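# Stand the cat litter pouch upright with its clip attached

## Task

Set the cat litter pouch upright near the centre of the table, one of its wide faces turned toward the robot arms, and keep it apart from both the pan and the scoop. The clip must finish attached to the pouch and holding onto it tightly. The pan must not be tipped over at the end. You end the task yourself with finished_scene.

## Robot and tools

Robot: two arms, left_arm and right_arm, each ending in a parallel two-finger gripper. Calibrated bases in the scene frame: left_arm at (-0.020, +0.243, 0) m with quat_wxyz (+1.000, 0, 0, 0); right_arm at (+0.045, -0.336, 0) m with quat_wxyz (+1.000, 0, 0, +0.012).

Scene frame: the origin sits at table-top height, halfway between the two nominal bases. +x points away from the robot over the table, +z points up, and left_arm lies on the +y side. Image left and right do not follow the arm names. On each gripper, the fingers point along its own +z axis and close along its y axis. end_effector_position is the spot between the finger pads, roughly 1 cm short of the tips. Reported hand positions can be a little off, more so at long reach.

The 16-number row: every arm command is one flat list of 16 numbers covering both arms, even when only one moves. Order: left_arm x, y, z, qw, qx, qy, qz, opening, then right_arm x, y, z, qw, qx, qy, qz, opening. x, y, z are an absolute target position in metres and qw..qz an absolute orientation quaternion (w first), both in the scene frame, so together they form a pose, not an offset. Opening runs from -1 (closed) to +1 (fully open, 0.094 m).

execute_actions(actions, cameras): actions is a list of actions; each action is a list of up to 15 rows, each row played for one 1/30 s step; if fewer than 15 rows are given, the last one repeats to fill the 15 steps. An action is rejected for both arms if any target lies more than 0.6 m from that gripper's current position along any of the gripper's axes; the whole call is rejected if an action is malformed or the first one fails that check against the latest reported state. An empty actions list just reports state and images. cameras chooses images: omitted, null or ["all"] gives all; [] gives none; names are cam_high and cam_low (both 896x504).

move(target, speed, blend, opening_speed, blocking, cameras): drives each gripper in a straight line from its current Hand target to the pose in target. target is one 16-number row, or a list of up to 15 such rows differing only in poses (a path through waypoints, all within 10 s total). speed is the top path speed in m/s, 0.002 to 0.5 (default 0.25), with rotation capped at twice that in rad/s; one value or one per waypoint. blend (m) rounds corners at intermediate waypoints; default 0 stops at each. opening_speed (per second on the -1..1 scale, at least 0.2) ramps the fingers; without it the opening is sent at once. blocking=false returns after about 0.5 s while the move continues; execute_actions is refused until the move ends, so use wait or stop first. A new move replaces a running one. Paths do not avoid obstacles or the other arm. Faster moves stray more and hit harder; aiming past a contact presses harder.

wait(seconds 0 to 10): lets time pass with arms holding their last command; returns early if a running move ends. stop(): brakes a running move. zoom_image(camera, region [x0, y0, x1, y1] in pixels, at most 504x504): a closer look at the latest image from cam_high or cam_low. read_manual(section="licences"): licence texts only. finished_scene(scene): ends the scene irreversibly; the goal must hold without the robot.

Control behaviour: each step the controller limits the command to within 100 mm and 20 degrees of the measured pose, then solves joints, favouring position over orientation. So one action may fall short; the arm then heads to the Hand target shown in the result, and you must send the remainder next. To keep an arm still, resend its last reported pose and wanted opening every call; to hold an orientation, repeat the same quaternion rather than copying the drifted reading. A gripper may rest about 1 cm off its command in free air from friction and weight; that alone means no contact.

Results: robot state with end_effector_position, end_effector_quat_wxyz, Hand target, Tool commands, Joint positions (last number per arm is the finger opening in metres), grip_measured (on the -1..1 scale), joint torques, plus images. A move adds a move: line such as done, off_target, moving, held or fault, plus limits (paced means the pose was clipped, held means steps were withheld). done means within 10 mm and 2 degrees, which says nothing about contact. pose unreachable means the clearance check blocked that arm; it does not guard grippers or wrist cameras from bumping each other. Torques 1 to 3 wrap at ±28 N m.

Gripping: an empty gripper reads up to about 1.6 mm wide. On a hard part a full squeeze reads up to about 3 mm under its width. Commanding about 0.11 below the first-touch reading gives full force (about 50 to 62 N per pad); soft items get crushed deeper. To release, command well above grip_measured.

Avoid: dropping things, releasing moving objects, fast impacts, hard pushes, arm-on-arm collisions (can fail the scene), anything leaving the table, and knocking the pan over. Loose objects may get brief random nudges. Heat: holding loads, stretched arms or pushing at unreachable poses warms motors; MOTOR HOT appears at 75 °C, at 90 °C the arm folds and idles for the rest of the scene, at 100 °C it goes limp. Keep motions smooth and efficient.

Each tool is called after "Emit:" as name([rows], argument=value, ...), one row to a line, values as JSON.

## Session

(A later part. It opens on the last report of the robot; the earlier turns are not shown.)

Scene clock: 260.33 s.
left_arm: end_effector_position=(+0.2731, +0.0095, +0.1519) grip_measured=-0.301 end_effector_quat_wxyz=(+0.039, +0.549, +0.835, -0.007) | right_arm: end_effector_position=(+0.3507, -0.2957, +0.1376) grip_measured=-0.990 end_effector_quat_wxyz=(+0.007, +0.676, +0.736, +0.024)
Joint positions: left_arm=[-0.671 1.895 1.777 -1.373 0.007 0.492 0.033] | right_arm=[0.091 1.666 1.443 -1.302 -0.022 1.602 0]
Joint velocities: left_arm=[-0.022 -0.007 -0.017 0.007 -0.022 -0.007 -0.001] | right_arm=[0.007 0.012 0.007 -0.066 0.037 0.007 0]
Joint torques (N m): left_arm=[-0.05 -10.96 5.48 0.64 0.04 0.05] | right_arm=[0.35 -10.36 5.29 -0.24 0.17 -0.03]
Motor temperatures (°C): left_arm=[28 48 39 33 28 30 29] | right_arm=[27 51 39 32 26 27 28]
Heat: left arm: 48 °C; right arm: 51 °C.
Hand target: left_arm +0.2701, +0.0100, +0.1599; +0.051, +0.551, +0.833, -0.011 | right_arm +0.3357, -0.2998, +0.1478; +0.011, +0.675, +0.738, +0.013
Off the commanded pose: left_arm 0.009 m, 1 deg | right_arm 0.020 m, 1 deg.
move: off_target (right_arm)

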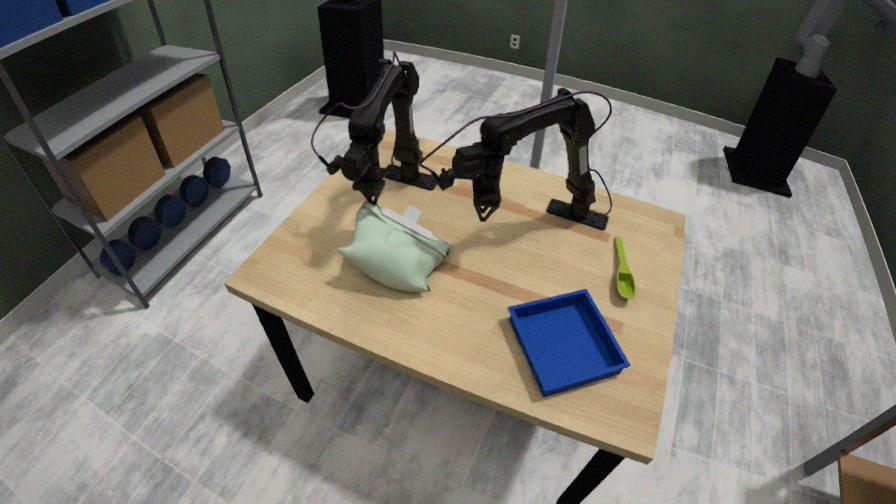

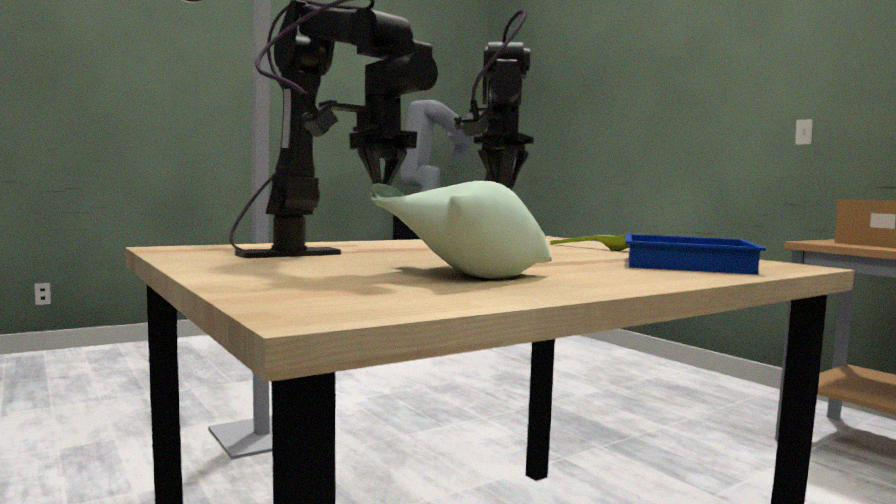

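Emit:
move([
  [0.2600, 0.0200, 0.1600, -0.003802, 0.087073, 0.995249, -0.043455, 0.05, 0.3350, -0.3020, 0.148, 0.01179, 0.67549, 0.73717, 0.01287, -1.0],
  [0.2500, 0.0100, 0.1550, 0.059391, -0.336824, 0.925416, -0.163176, 0.05, 0.3350, -0.3020, 0.148, 0.01179, 0.67549, 0.73717, 0.01287, -1.0],
  [0.2400, -0.0400, 0.1300, 0.264849, -0.508769, 0.726597, -0.378243, 0.05, 0.3350, -0.3020, 0.148, 0.01179, 0.67549, 0.73717, 0.01287, -1.0],
  [0.2350, -0.0750, 0.0850, 0.370590, -0.482964, 0.629410, -0.482963, 0.05, 0.3350, -0.3020, 0.148, 0.01179, 0.67549, 0.73717, 0.01287, -1.0],
], speed=[0.2, 0.2, 0.2, 0.1], blend=[0.01, 0.01, 0.02, 0.0], cameras=["cam_high", "cam_low"])

Emit:
zoom_image(camera="cam_high", region=[380, 190, 480, 270])

Emit:
zoom_image(camera="cam_low", region=[360, 150, 600, 300])

Scene clock: 273.33 s.
left_arm: end_effector_position=(+0.2393, -0.0803, +0.0909) grip_measured=+0.049 end_effector_quat_wxyz=(+0.359, -0.477, +0.625, -0.504) | right_arm: end_effector_position=(+0.3504, -0.2961, +0.1365) grip_measured=-0.990 end_effector_quat_wxyz=(+0.007, +0.677, +0.736, +0.024)
Joint positions: left_arm=[-1.242 1.833 0.581 0.861 -0.904 -1.917 0.049] | right_arm=[0.091 1.665 1.437 -1.298 -0.02 1.602 0]
Joint velocities: left_arm=[-0.022 -0.012 -0.007 -0.022 0.037 -0.037 0.001] | right_arm=[0.002 0.012 0.002 -0.022 0.022 0.022 0]
Joint torques (N m): left_arm=[-0.27 -5.37 4.01 1.79 -0.37 0.16] | right_arm=[-0.14 -10.55 5.08 -0.23 0.17 -0.07]
Motor temperatures (°C): left_arm=[28 44 38 34 28 30 29] | right_arm=[27 50 37 32 26 27 28]
Heat: left arm: 44 °C; right arm: 50 °C.
Hand target: left_arm +0.2374, -0.0755, +0.0820; +0.369, -0.471, +0.634, -0.489 | right_arm +0.3355, -0.3016, +0.1471; +0.012, +0.676, +0.737, +0.013
Off the commanded pose: left_arm 0.009 m, 3 deg | right_arm 0.020 m, 1 deg.
move: off_target (left_arm, right_arm)

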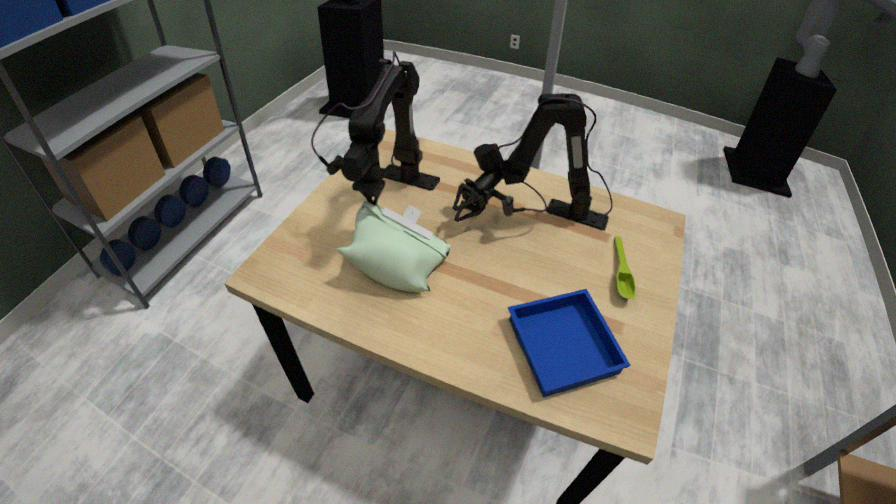

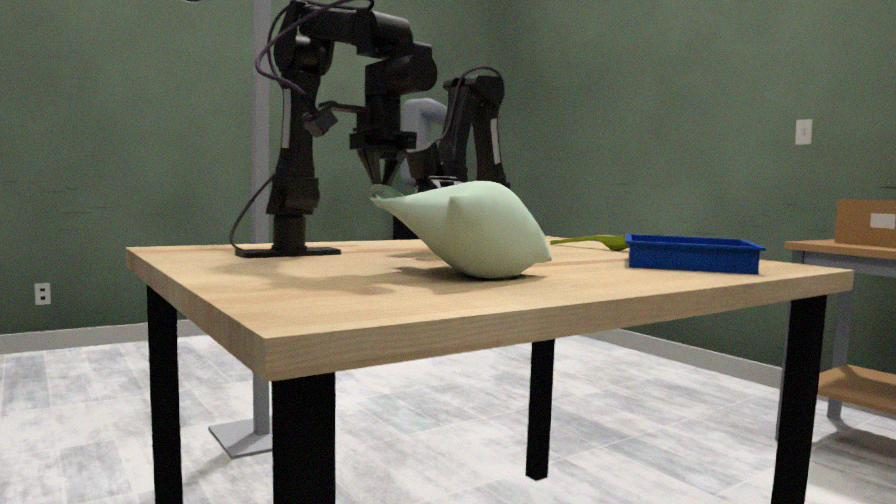

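Scaled by 5.040.

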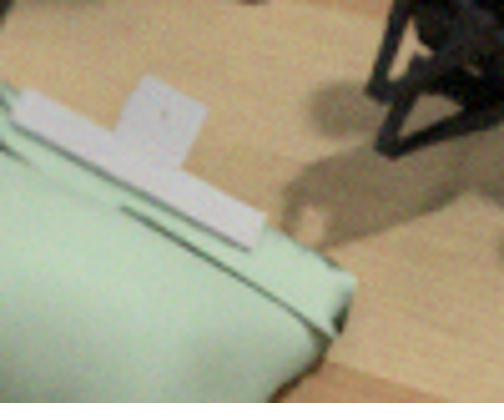

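Scaled by 2.100.

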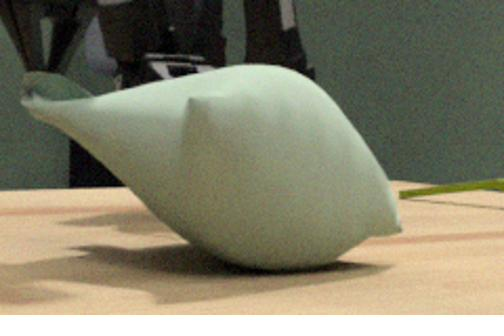

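Emit:
execute_actions(actions=[])

Scene clock: 274.23 s.
left_arm: end_effector_position=(+0.2393, -0.0803, +0.0910) grip_measured=+0.049 end_effector_quat_wxyz=(+0.359, -0.477, +0.625, -0.504) | right_arm: end_effector_position=(+0.3504, -0.2961, +0.1365) grip_measured=-0.990 end_effector_quat_wxyz=(+0.007, +0.677, +0.736, +0.024)
Joint positions: left_arm=[-1.242 1.833 0.581 0.861 -0.904 -1.917 0.049] | right_arm=[0.091 1.665 1.437 -1.298 -0.02 1.602 0]
Joint velocities: left_arm=[-0.017 -0.007 -0.002 0.007 0.037 0.007 0.001] | right_arm=[-0.012 -0.002 -0.002 -0.022 -0.022 0.022 0]
Joint torques (N m): left_arm=[-0.24 -5.3 4.14 1.77 -0.35 0.1] | right_arm=[-0.13 -10.63 5.23 -0.24 0.24 -0.07]
Motor temperatures (°C): left_arm=[28 44 38 34 28 30 29] | right_arm=[27 50 37 32 26 27 28]
Heat: left arm: 44 °C; right arm: 50 °C.
Hand target: left_arm +0.2374, -0.0756, +0.0819; +0.369, -0.471, +0.635, -0.489 | right_arm +0.3355, -0.3016, +0.1471; +0.012, +0.676, +0.737, +0.013
Tool commands: left_gripper/opening=+0.05 right_gripper/opening=-1.0
Off the commanded pose: left_arm 0.009 m, 3 deg | right_arm 0.020 m, 1 deg.

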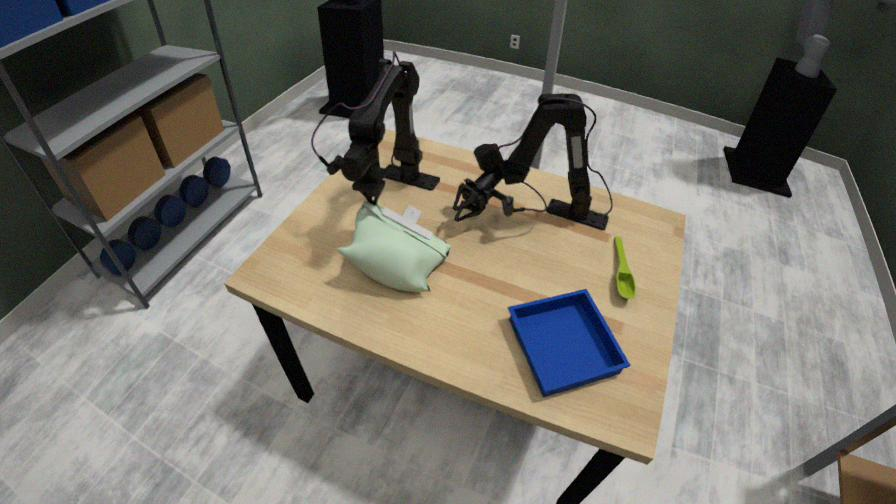

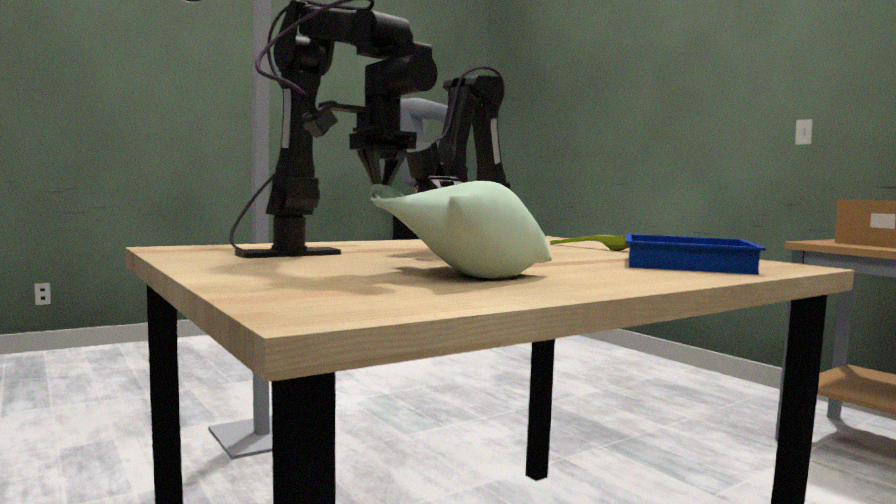

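Emit:
zoom_image(camera="cam_high", region=[380, 170, 480, 270])

Emit:
zoom_image(camera="cam_low", region=[380, 130, 560, 290])

Scaled by 5.040.

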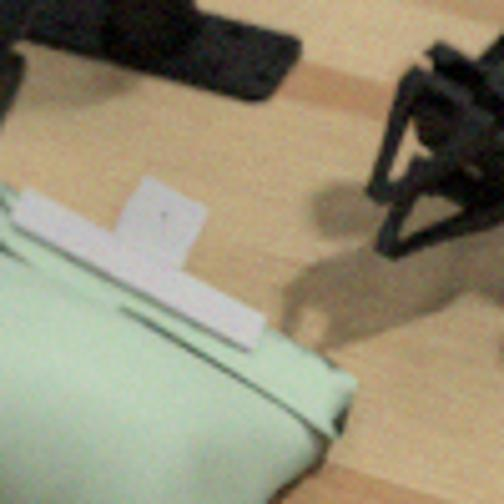

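Scaled by 2.800.

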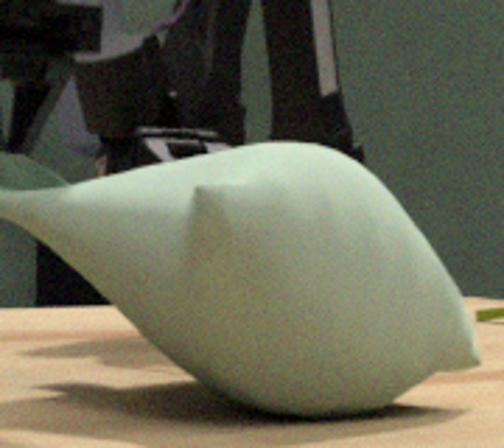

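Emit:
move(target=[0.2350, -0.0750, 0.0580, 0.370590, -0.482964, 0.629410, -0.482963, 0.1, 0.3350, -0.3020, 0.148, 0.01179, 0.67549, 0.73717, 0.01287, -1.0], speed=0.06, cameras=["cam_high", "cam_low"])

Emit:
zoom_image(camera="cam_high", region=[380, 170, 480, 270])

Scene clock: 275.93 s.
left_arm: end_effector_position=(+0.2374, -0.0786, +0.0658) grip_measured=+0.099 end_effector_quat_wxyz=(+0.363, -0.486, +0.623, -0.494) | right_arm: end_effector_position=(+0.3504, -0.2961, +0.1365) grip_measured=-0.990 end_effector_quat_wxyz=(+0.007, +0.677, +0.736, +0.024)
Joint positions: left_arm=[-1.254 1.931 0.581 0.917 -0.935 -1.956 0.052] | right_arm=[0.091 1.665 1.437 -1.298 -0.02 1.602 0]
Joint velocities: left_arm=[-0.007 -0.002 0.002 -0.066 -0.007 0.051 -0.001] | right_arm=[0.007 -0.002 -0.007 0.022 -0.037 -0.022 -0.001]
Joint torques (N m): left_arm=[-0.47 -5.61 3.52 1.73 -0.35 0.06] | right_arm=[0.08 -10.67 5.37 -0.23 0.19 -0.06]
Motor temperatures (°C): left_arm=[28 44 38 34 28 30 29] | right_arm=[27 50 37 32 26 27 28]
Heat: left arm: 44 °C; right arm: 50 °C.
Hand target: left_arm +0.2351, -0.0743, +0.0584; +0.371, -0.483, +0.629, -0.483 | right_arm +0.3354, -0.3016, +0.1471; +0.012, +0.676, +0.737, +0.013
Off the commanded pose: left_arm 0.009 m, 2 deg | right_arm 0.020 m, 1 deg.
move: off_target (right_arm)

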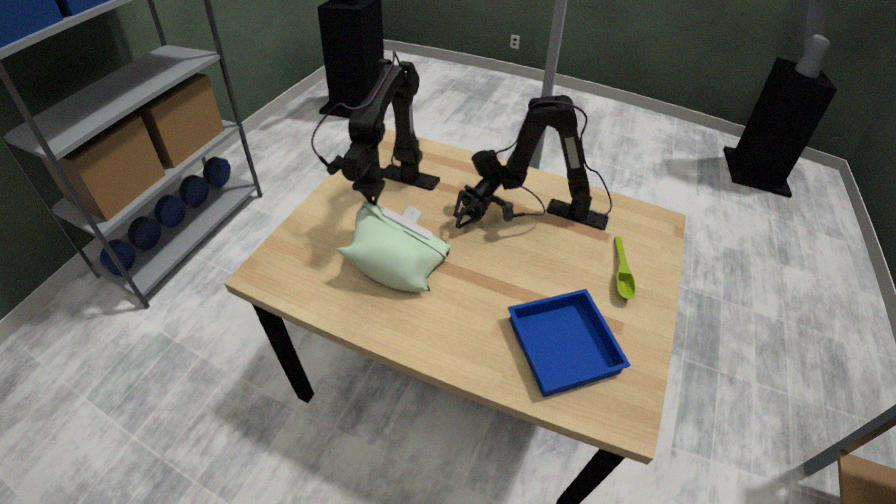

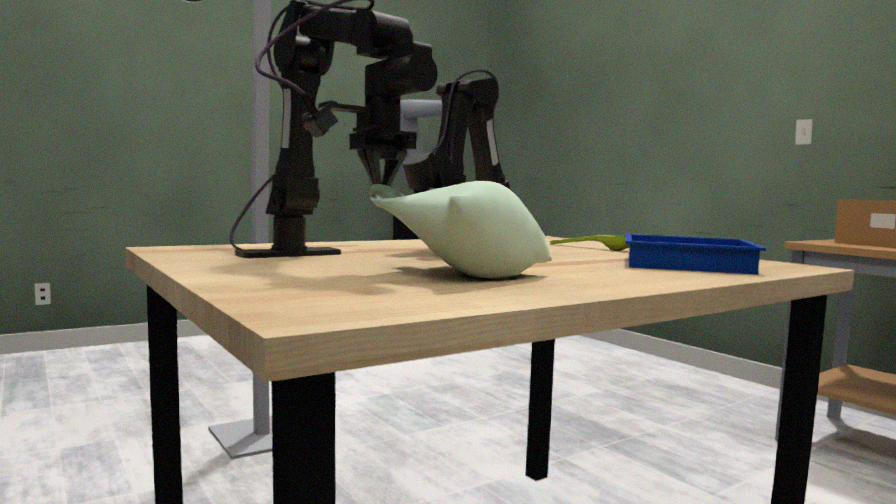

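Scaled by 5.040.

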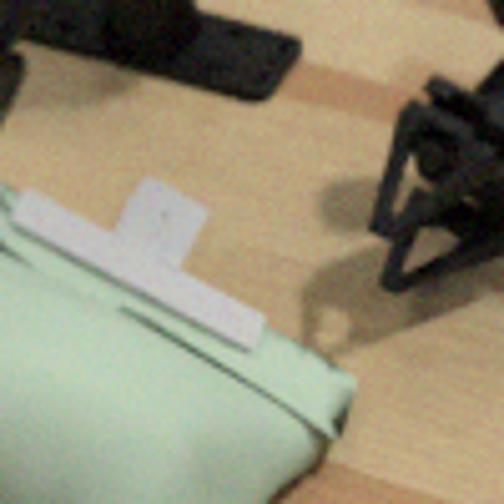

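Emit:
move(target=[0.2817, -0.0875, 0.0450, 0.370590, -0.482964, 0.629410, -0.482963, 0.15, 0.3350, -0.3020, 0.148, 0.01179, 0.67549, 0.73717, 0.01287, -1.0], speed=0.06, cameras=["cam_high", "cam_low"])

Emit:
zoom_image(camera="cam_high", region=[400, 200, 480, 280])

Scene clock: 278.63 s.
left_arm: end_effector_position=(+0.2787, -0.0858, +0.0481) grip_measured=+0.149 end_effector_quat_wxyz=(+0.365, -0.487, +0.625, -0.488) | right_arm: end_effector_position=(+0.3504, -0.2961, +0.1365) grip_measured=-0.990 end_effector_quat_wxyz=(+0.007, +0.677, +0.736, +0.024)
Joint positions: left_arm=[-1.137 2.063 0.672 1 -0.832 -1.886 0.054] | right_arm=[0.091 1.665 1.437 -1.298 -0.02 1.602 0]
Joint velocities: left_arm=[-0.022 0.027 -0.017 0.037 0.081 0.081 0] | right_arm=[0.012 0.002 0.002 -0.022 0.007 -0.007 0]
Joint torques (N m): left_arm=[0.34 -6.57 5.5 1.79 -0.23 0.14] | right_arm=[-0.28 -10.51 5.38 -0.25 0.2 -0.09]
Motor temperatures (°C): left_arm=[28 43 38 35 28 30 29] | right_arm=[27 50 37 31 26 27 28]
Heat: left arm: 43 °C; right arm: 50 °C.
Hand target: left_arm +0.2812, -0.0878, +0.0445; +0.369, -0.484, +0.629, -0.483 | right_arm +0.3355, -0.3015, +0.1471; +0.012, +0.676, +0.737, +0.013
Off the commanded pose: left_arm 0.005 m, 1 deg | right_arm 0.020 m, 1 deg.
move: off_target (right_arm)

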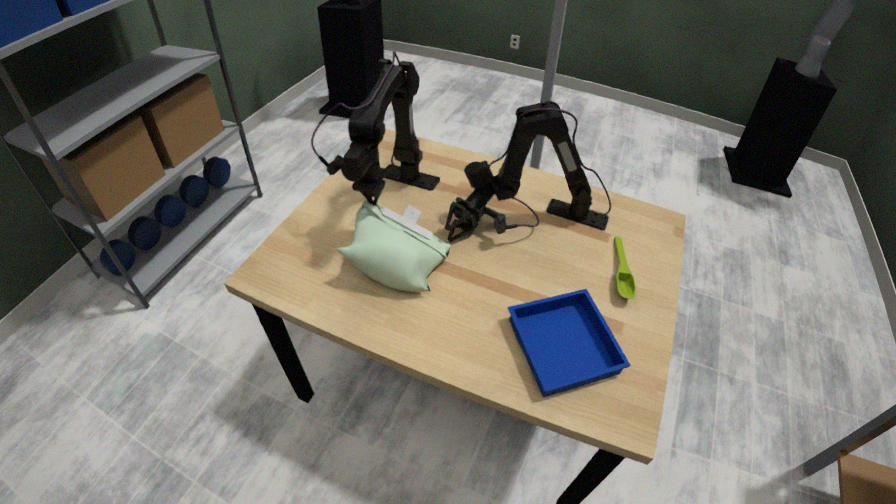

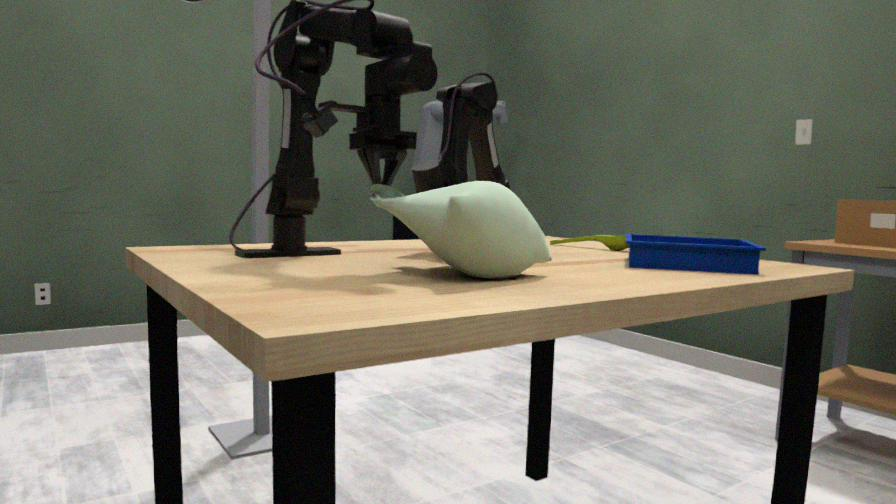

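Scaled by 6.300.

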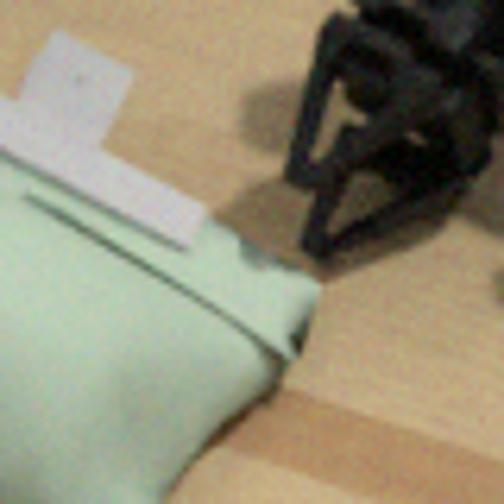

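Emit:
move(target=[0.3240, -0.0988, 0.0400, 0.370590, -0.482964, 0.629410, -0.482963, 0.15, 0.3350, -0.3020, 0.148, 0.01179, 0.67549, 0.73717, 0.01287, -1.0], speed=0.05, cameras=["cam_high", "cam_low"])

Emit:
zoom_image(camera="cam_high", region=[400, 200, 480, 280])

Scene clock: 280.47 s.
left_arm: end_effector_position=(+0.3203, -0.0985, +0.0451) grip_measured=+0.149 end_effector_quat_wxyz=(+0.365, -0.487, +0.623, -0.491) | right_arm: end_effector_position=(+0.3505, -0.2965, +0.1365) grip_measured=-0.990 end_effector_quat_wxyz=(+0.008, +0.677, +0.736, +0.023)
Joint positions: left_arm=[-1.042 2.148 0.799 1.002 -0.742 -1.836 0.054] | right_arm=[0.091 1.665 1.437 -1.298 -0.018 1.602 0]
Joint velocities: left_arm=[-0.002 -0.017 -0.002 -0.051 0.007 -0.037 0] | right_arm=[-0.007 0.007 -0.007 0.051 0.007 -0.037 0]
Joint torques (N m): left_arm=[0.75 -7.27 6.02 1.78 -0.12 0.15] | right_arm=[0.12 -10.65 5.23 -0.25 0.07 -0.06]
Motor temperatures (°C): left_arm=[28 43 38 35 28 30 29] | right_arm=[27 50 37 31 26 27 28]
Heat: left arm: 43 °C; right arm: 50 °C.
Hand target: left_arm +0.3235, -0.0991, +0.0394; +0.370, -0.484, +0.629, -0.483 | right_arm +0.3355, -0.3016, +0.1471; +0.012, +0.676, +0.737, +0.013
Off the commanded pose: left_arm 0.006 m, 1 deg | right_arm 0.020 m, 1 deg.
move: off_target (right_arm)

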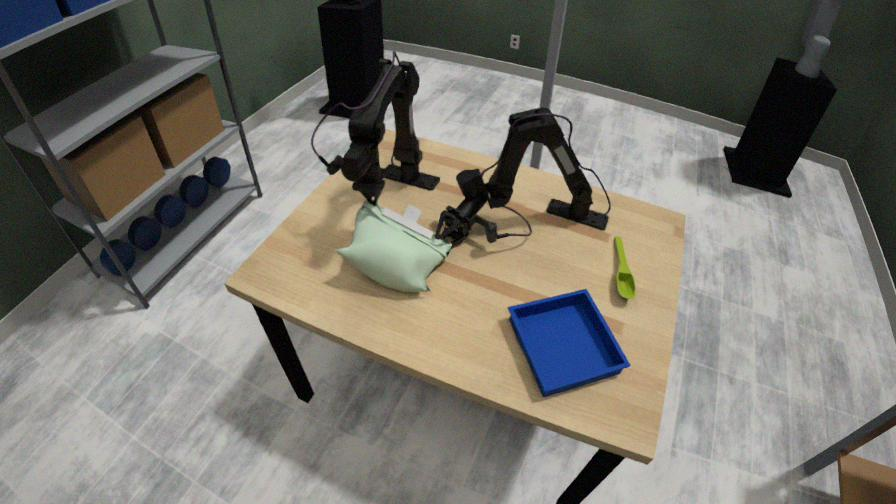

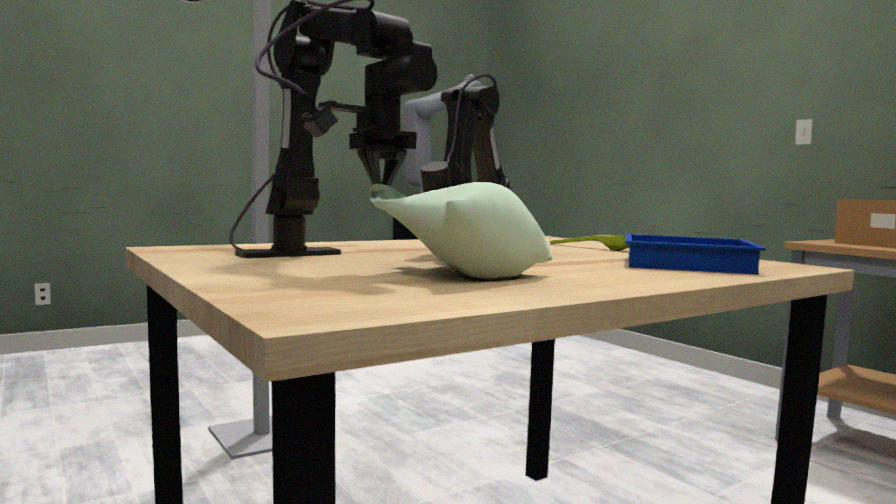

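Scaled by 6.300.

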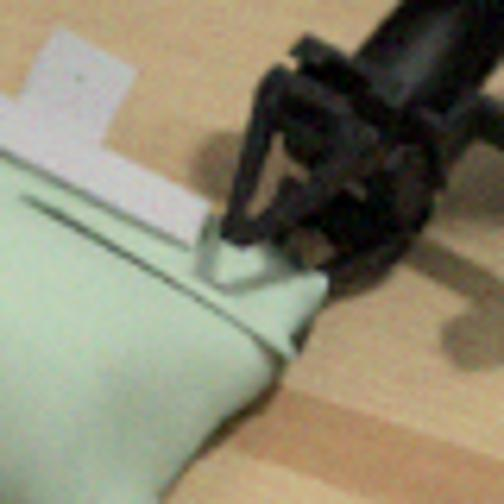

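Emit:
move(target=[0.3400, -0.1030, 0.0390, 0.370590, -0.482964, 0.629410, -0.482963, 0.15, 0.3350, -0.3020, 0.148, 0.01179, 0.67549, 0.73717, 0.01287, -1.0], speed=0.04, cameras=["cam_high", "cam_low"])

Emit:
zoom_image(camera="cam_high", region=[400, 200, 480, 280])

Scene clock: 282.03 s.
left_arm: end_effector_position=(+0.3365, -0.1029, +0.0470) grip_measured=+0.149 end_effector_quat_wxyz=(+0.365, -0.487, +0.619, -0.496) | right_arm: end_effector_position=(+0.3506, -0.2966, +0.1365) grip_measured=-0.990 end_effector_quat_wxyz=(+0.009, +0.677, +0.736, +0.023)
Joint positions: left_arm=[-1.009 2.176 0.849 1.002 -0.712 -1.819 0.054] | right_arm=[0.091 1.665 1.437 -1.298 -0.017 1.602 0]
Joint velocities: left_arm=[-0.007 -0.017 0.007 0.037 -0.022 -0.022 0] | right_arm=[-0.007 -0.012 -0.012 -0.022 -0.066 -0.066 -0.001]
Joint torques (N m): left_arm=[0.53 -7.57 6.12 1.66 -0.13 0.13] | right_arm=[-0.16 -10.45 5.24 -0.22 0.14 -0.08]
Motor temperatures (°C): left_arm=[28 43 38 35 28 30 29] | right_arm=[27 49 36 31 26 27 28]
Heat: left arm: 43 °C; right arm: 49 °C.
Hand target: left_arm +0.3396, -0.1029, +0.0388; +0.370, -0.483, +0.629, -0.483 | right_arm +0.3355, -0.3016, +0.1471; +0.012, +0.676, +0.737, +0.013
Off the commanded pose: left_arm 0.009 m, 2 deg | right_arm 0.020 m, 1 deg.
move: off_target (right_arm)

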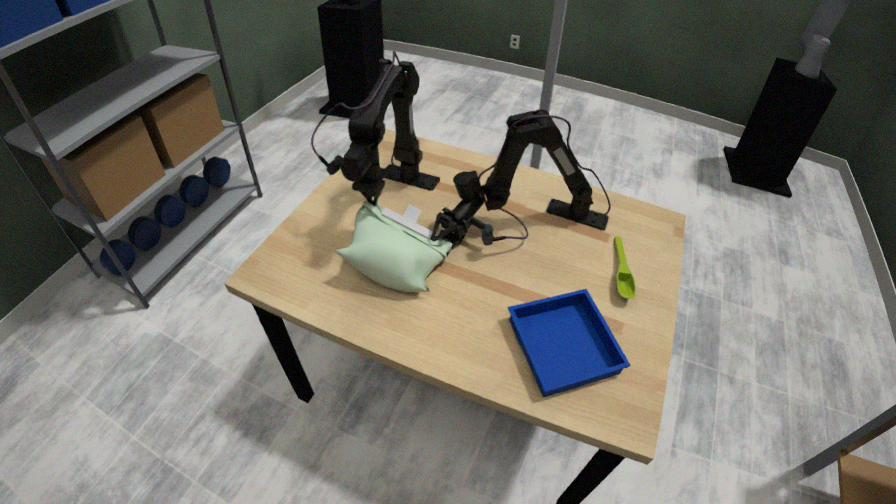

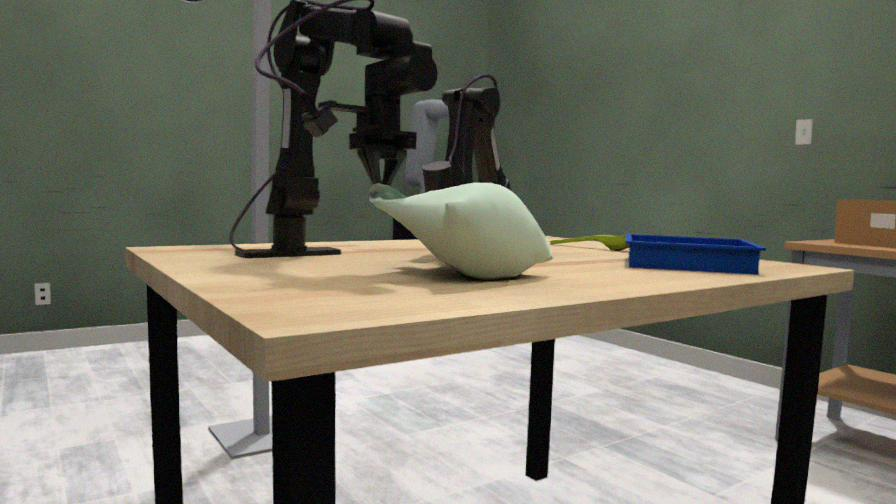

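Scaled by 6.300.

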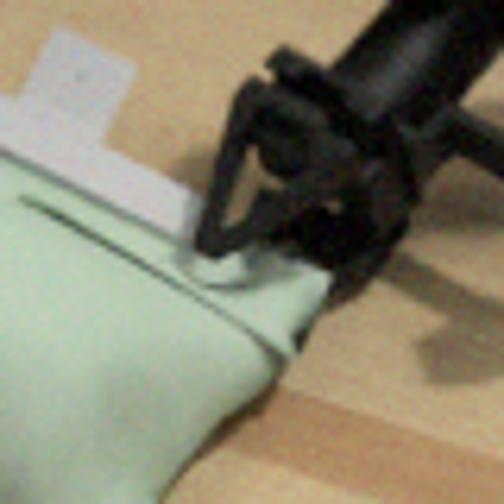

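Emit:
move(target=[0.3400, -0.0900, 0.0360, 0.370590, -0.482964, 0.629410, -0.482963, 0.15, 0.3350, -0.3020, 0.148, 0.01179, 0.67549, 0.73717, 0.01287, -1.0], speed=0.04, cameras=["cam_high", "cam_low"])

Emit:
zoom_image(camera="cam_high", region=[400, 200, 480, 280])

Scene clock: 283.53 s.
left_arm: end_effector_position=(+0.3399, -0.0947, +0.0437) grip_measured=+0.149 end_effector_quat_wxyz=(+0.366, -0.487, +0.622, -0.493) | right_arm: end_effector_position=(+0.3506, -0.2966, +0.1365) grip_measured=-0.990 end_effector_quat_wxyz=(+0.009, +0.677, +0.736, +0.023)
Joint positions: left_arm=[-0.988 2.176 0.828 1.022 -0.693 -1.809 0.054] | right_arm=[0.091 1.665 1.437 -1.298 -0.017 1.602 0]
Joint velocities: left_arm=[-0.007 0.007 0.002 -0.007 -0.022 0.037 0] | right_arm=[-0.002 -0.002 -0.002 -0.051 -0.037 -0.022 -0.001]
Joint torques (N m): left_arm=[0.75 -8.13 3.7 1.92 -0.09 0.13] | right_arm=[-0.14 -10.4 5.22 -0.18 0.09 -0.08]
Motor temperatures (°C): left_arm=[28 42 38 35 28 30 29] | right_arm=[27 49 36 31 26 27 28]
Heat: left arm: 42 °C; right arm: 49 °C.
Hand target: left_arm +0.3399, -0.0898, +0.0361; +0.370, -0.483, +0.629, -0.483 | right_arm +0.3355, -0.3016, +0.1471; +0.012, +0.676, +0.737, +0.013
Off the commanded pose: left_arm 0.009 m, 2 deg | right_arm 0.020 m, 1 deg.
move: off_target (right_arm)

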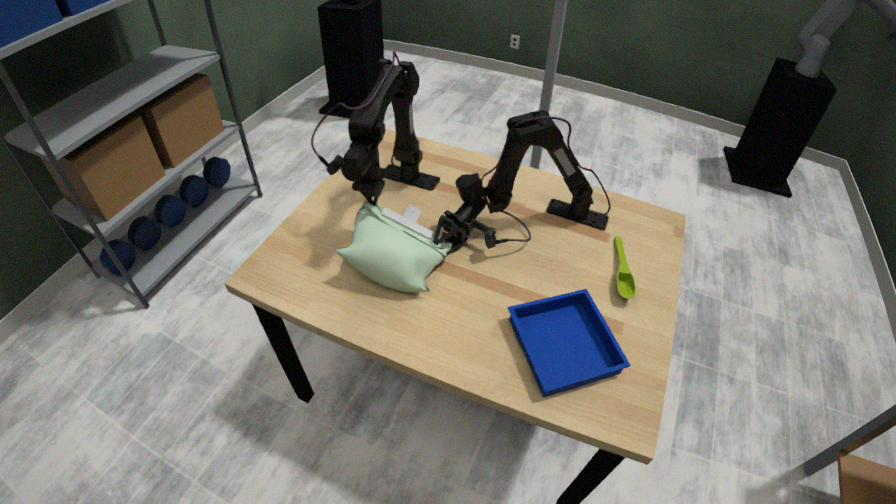

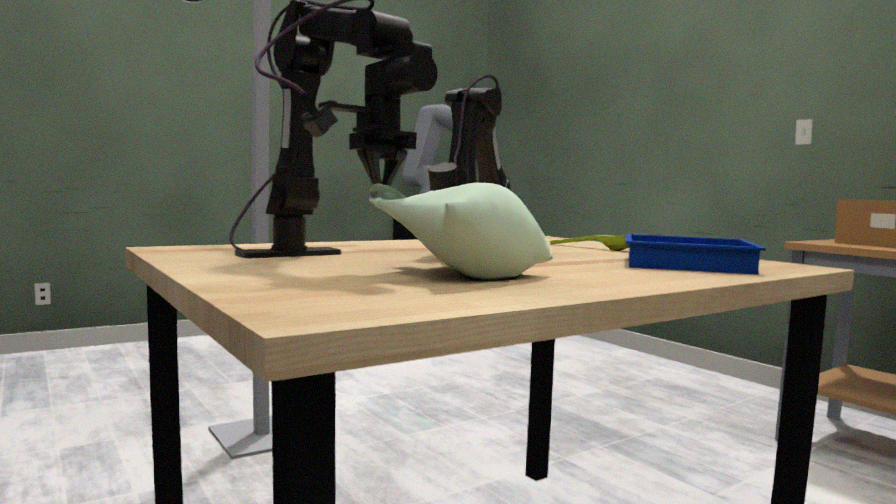

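Scaled by 6.300.

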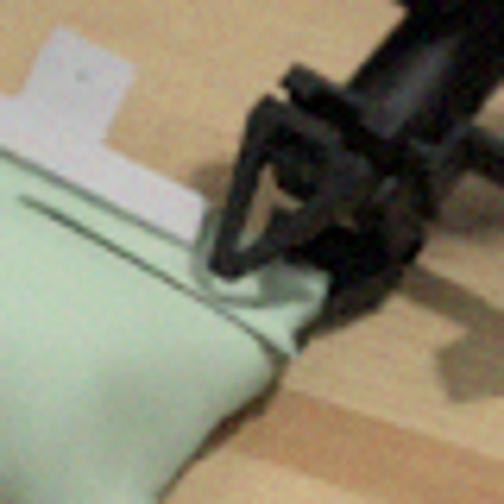

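Emit:
move(target=[0.3400, -0.0900, 0.0370, 0.370590, -0.482964, 0.629410, -0.482963, -1.0, 0.3350, -0.3020, 0.148, 0.01179, 0.67549, 0.73717, 0.01287, -1.0], speed=0.04, opening_speed=0.6, cameras=["cam_high", "cam_low"])

Emit:
zoom_image(camera="cam_high", region=[400, 200, 480, 280])

Scene clock: 285.87 s.
left_arm: end_effector_position=(+0.3402, -0.0946, +0.0440) grip_measured=-0.983 end_effector_quat_wxyz=(+0.365, -0.486, +0.621, -0.495) | right_arm: end_effector_position=(+0.3511, -0.2982, +0.1376) grip_measured=-0.990 end_effector_quat_wxyz=(+0.014, +0.677, +0.736, +0.022)
Joint positions: left_arm=[-0.987 2.176 0.826 1.027 -0.688 -1.809 0.001] | right_arm=[0.091 1.661 1.437 -1.296 -0.007 1.602 0]
Joint velocities: left_arm=[0.007 -0.007 -0.002 0.051 0.007 0.022 0] | right_arm=[-0.012 0.007 0.007 -0.007 -0.066 -0.007 -0.001]
Joint torques (N m): left_arm=[0.43 -8.31 3.86 1.86 -0.22 0.17] | right_arm=[-0.32 -10.21 5.35 -0.21 0.07 -0.05]
Motor temperatures (°C): left_arm=[28 42 38 35 28 30 29] | right_arm=[27 49 36 31 26 27 28]
Heat: left arm: 42 °C; right arm: 49 °C.
Hand target: left_arm +0.3399, -0.0898, +0.0371; +0.370, -0.483, +0.629, -0.483 | right_arm +0.3355, -0.3017, +0.1472; +0.012, +0.676, +0.737, +0.013
Off the commanded pose: left_arm 0.008 m, 2 deg | right_arm 0.019 m, 1 deg.
move: off_target (right_arm)

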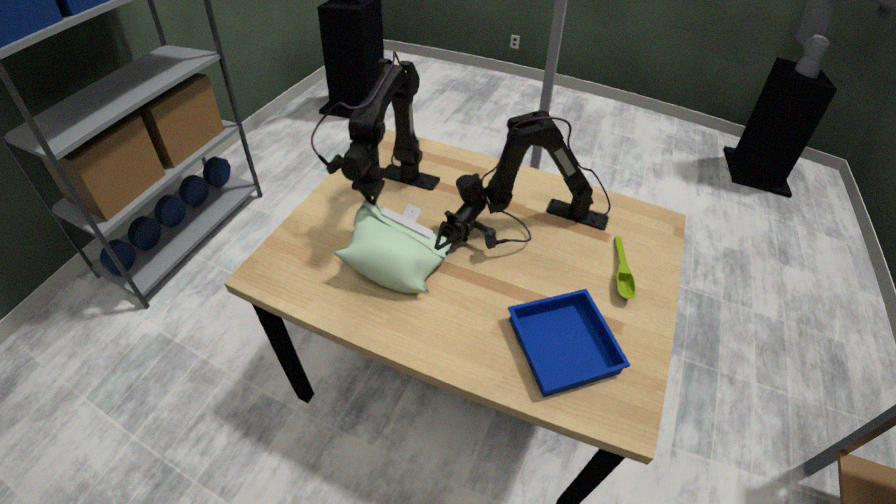

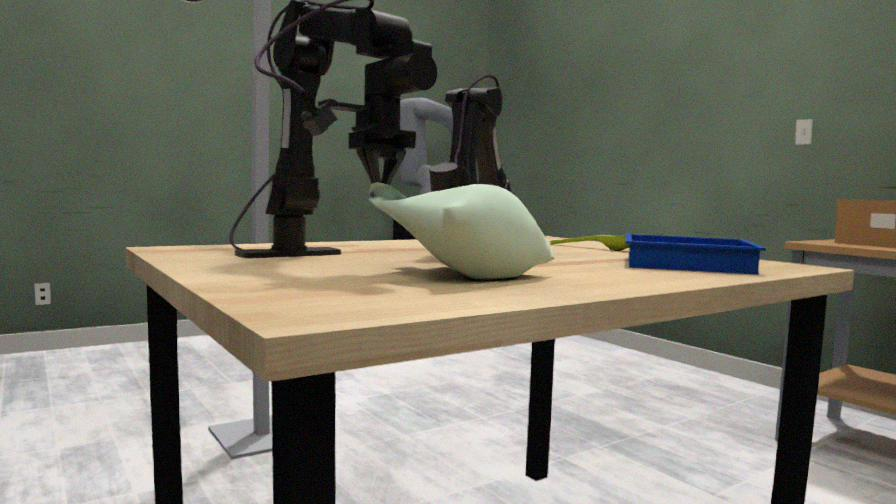

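Scaled by 6.300.

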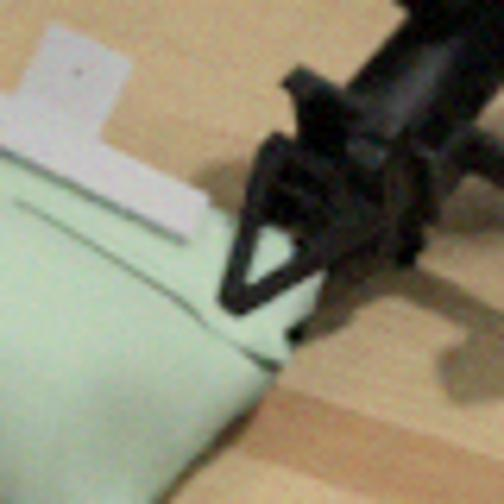

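Emit:
move(target=[0.3400, -0.0900, 0.0620, 0.370590, -0.482964, 0.629410, -0.482963, -1.0, 0.3350, -0.3020, 0.148, 0.01179, 0.67549, 0.73717, 0.01287, -1.0], speed=0.04, cameras=["cam_high", "cam_low"])

Emit:
zoom_image(camera="cam_high", region=[380, 180, 480, 280])

Scene clock: 287.40 s.
left_arm: end_effector_position=(+0.3386, -0.0948, +0.0514) grip_measured=-0.983 end_effector_quat_wxyz=(+0.362, -0.484, +0.632, -0.486) | right_arm: end_effector_position=(+0.3510, -0.2991, +0.1385) grip_measured=-0.990 end_effector_quat_wxyz=(+0.017, +0.677, +0.736, +0.021)
Joint positions: left_arm=[-0.987 2.126 0.826 0.949 -0.678 -1.809 0.001] | right_arm=[0.091 1.658 1.437 -1.296 -0.002 1.602 0]
Joint velocities: left_arm=[-0.017 0.002 -0.012 0.095 -0.037 0.037 0] | right_arm=[-0.012 -0.007 0.007 0.007 0.066 -0.037 0]
Joint torques (N m): left_arm=[0.34 -11.71 4.48 1.65 -0.29 0.18] | right_arm=[-0.14 -9.91 5.23 -0.23 -0.04 -0.06]
Motor temperatures (°C): left_arm=[28 43 38 35 28 30 29] | right_arm=[27 50 36 31 26 27 28]
Heat: left arm: 43 °C; right arm: 50 °C.
Hand target: left_arm +0.3402, -0.0902, +0.0618; +0.371, -0.483, +0.629, -0.483 | right_arm +0.3355, -0.3017, +0.1472; +0.012, +0.676, +0.737, +0.013
Off the commanded pose: left_arm 0.012 m, 1 deg | right_arm 0.019 m, 1 deg.
move: off_target (left_arm, right_arm)

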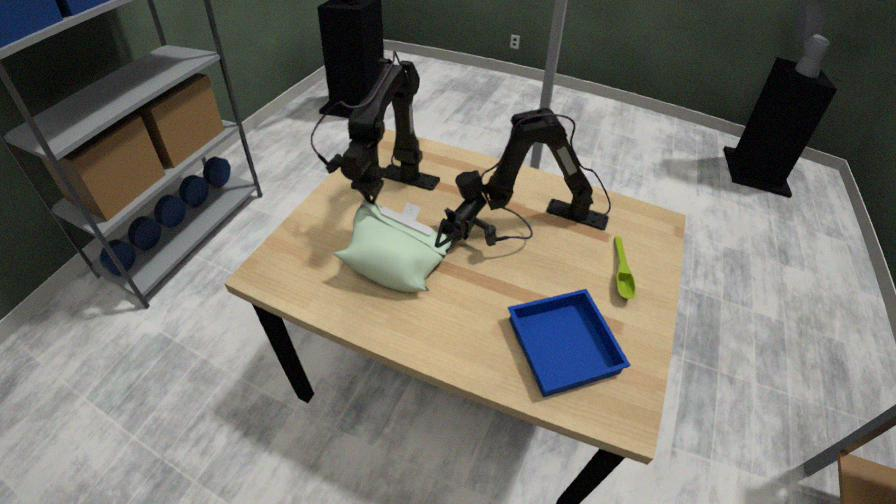

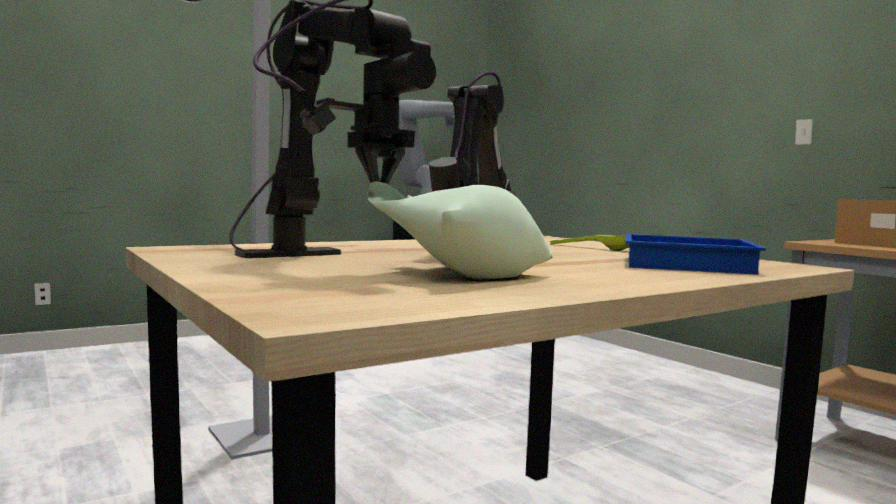

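Scaled by 5.040.

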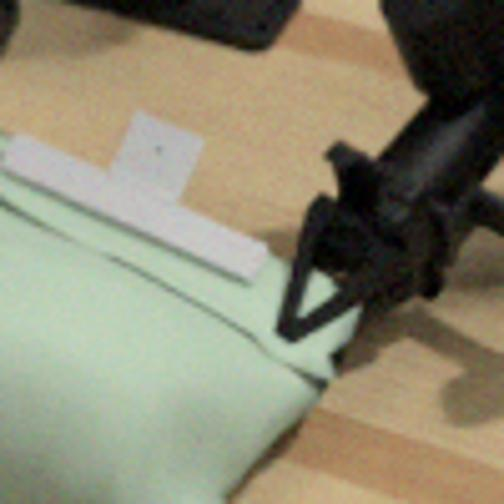

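Emit:
move(target=[0.3400, -0.0870, 0.0950, 0.327087, -0.513425, 0.669108, -0.426268, -1.0, 0.3350, -0.3020, 0.148, 0.01179, 0.67549, 0.73717, 0.01287, -1.0], speed=0.05, cameras=["cam_high", "cam_low"])

Emit:
zoom_image(camera="cam_high", region=[330, 180, 490, 300])

Scene clock: 291.00 s.
left_arm: end_effector_position=(+0.3329, -0.0885, +0.0706) grip_measured=-0.983 end_effector_quat_wxyz=(+0.315, -0.510, +0.686, -0.413) | right_arm: end_effector_position=(+0.3471, -0.2998, +0.1403) grip_measured=-0.990 end_effector_quat_wxyz=(+0.014, +0.677, +0.736, +0.018)
Joint positions: left_arm=[-0.964 1.92 0.913 0.417 -0.596 -1.918 0.001] | right_arm=[0.091 1.651 1.437 -1.312 -0.001 1.602 0]
Joint velocities: left_arm=[-0.007 0.002 0.007 -0.022 0.066 0.007 0] | right_arm=[-0.002 -0.012 -0.002 -0.11 -0.125 -0.037 0.001]
Joint torques (N m): left_arm=[0.31 -11.48 7.87 1.6 -0.51 0.05] | right_arm=[0.01 -9.16 5.3 -0.11 0.02 -0.13]
Motor temperatures (°C): left_arm=[28 44 38 36 28 30 29] | right_arm=[27 49 36 31 26 27 28]
Heat: left arm: 44 °C; right arm: 49 °C.
Hand target: left_arm +0.3398, -0.0866, +0.0946; +0.327, -0.516, +0.668, -0.426 | right_arm +0.3353, -0.3017, +0.1475; +0.012, +0.676, +0.737, +0.013
Off the commanded pose: left_arm 0.026 m, 3 deg | right_arm 0.015 m, 1 deg.
move: off_target (left_arm, right_arm)

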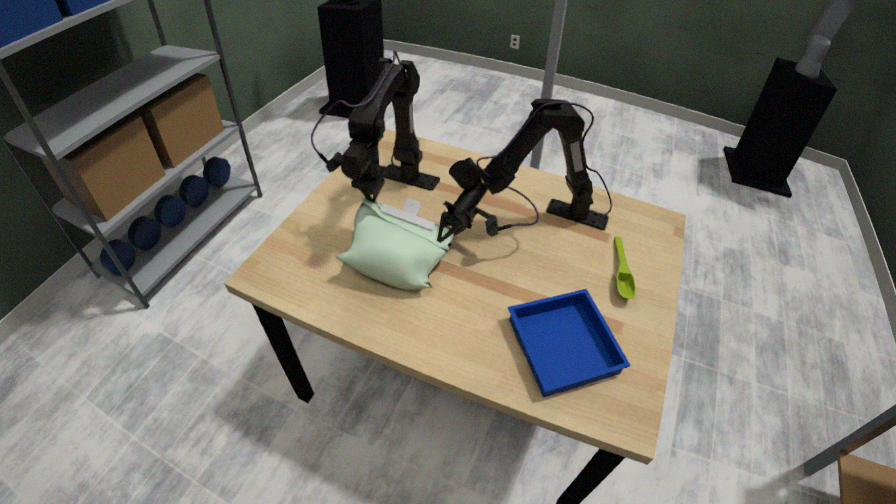

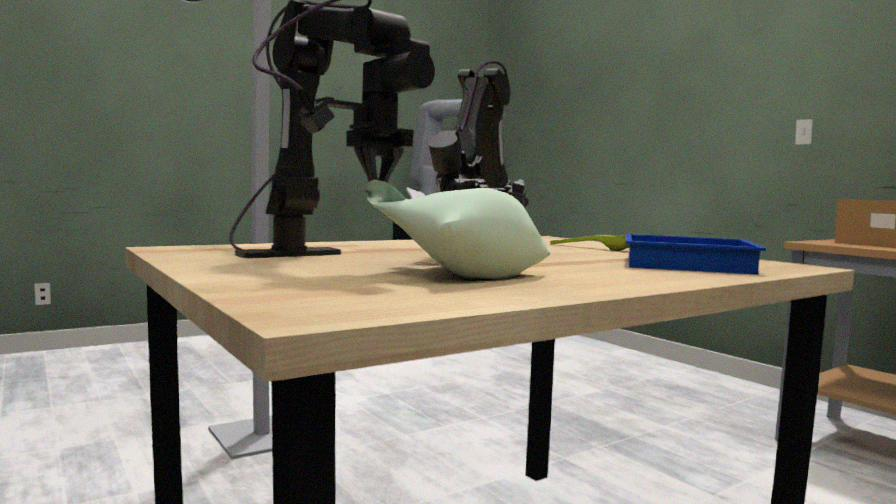

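Scaled by 3.150.

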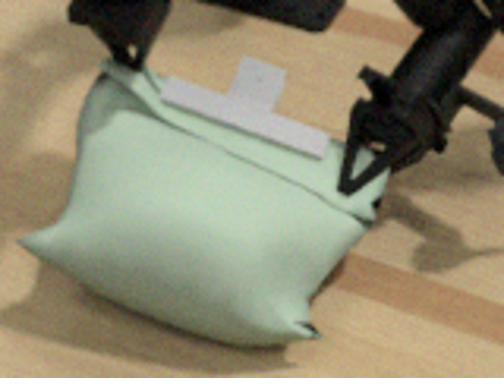

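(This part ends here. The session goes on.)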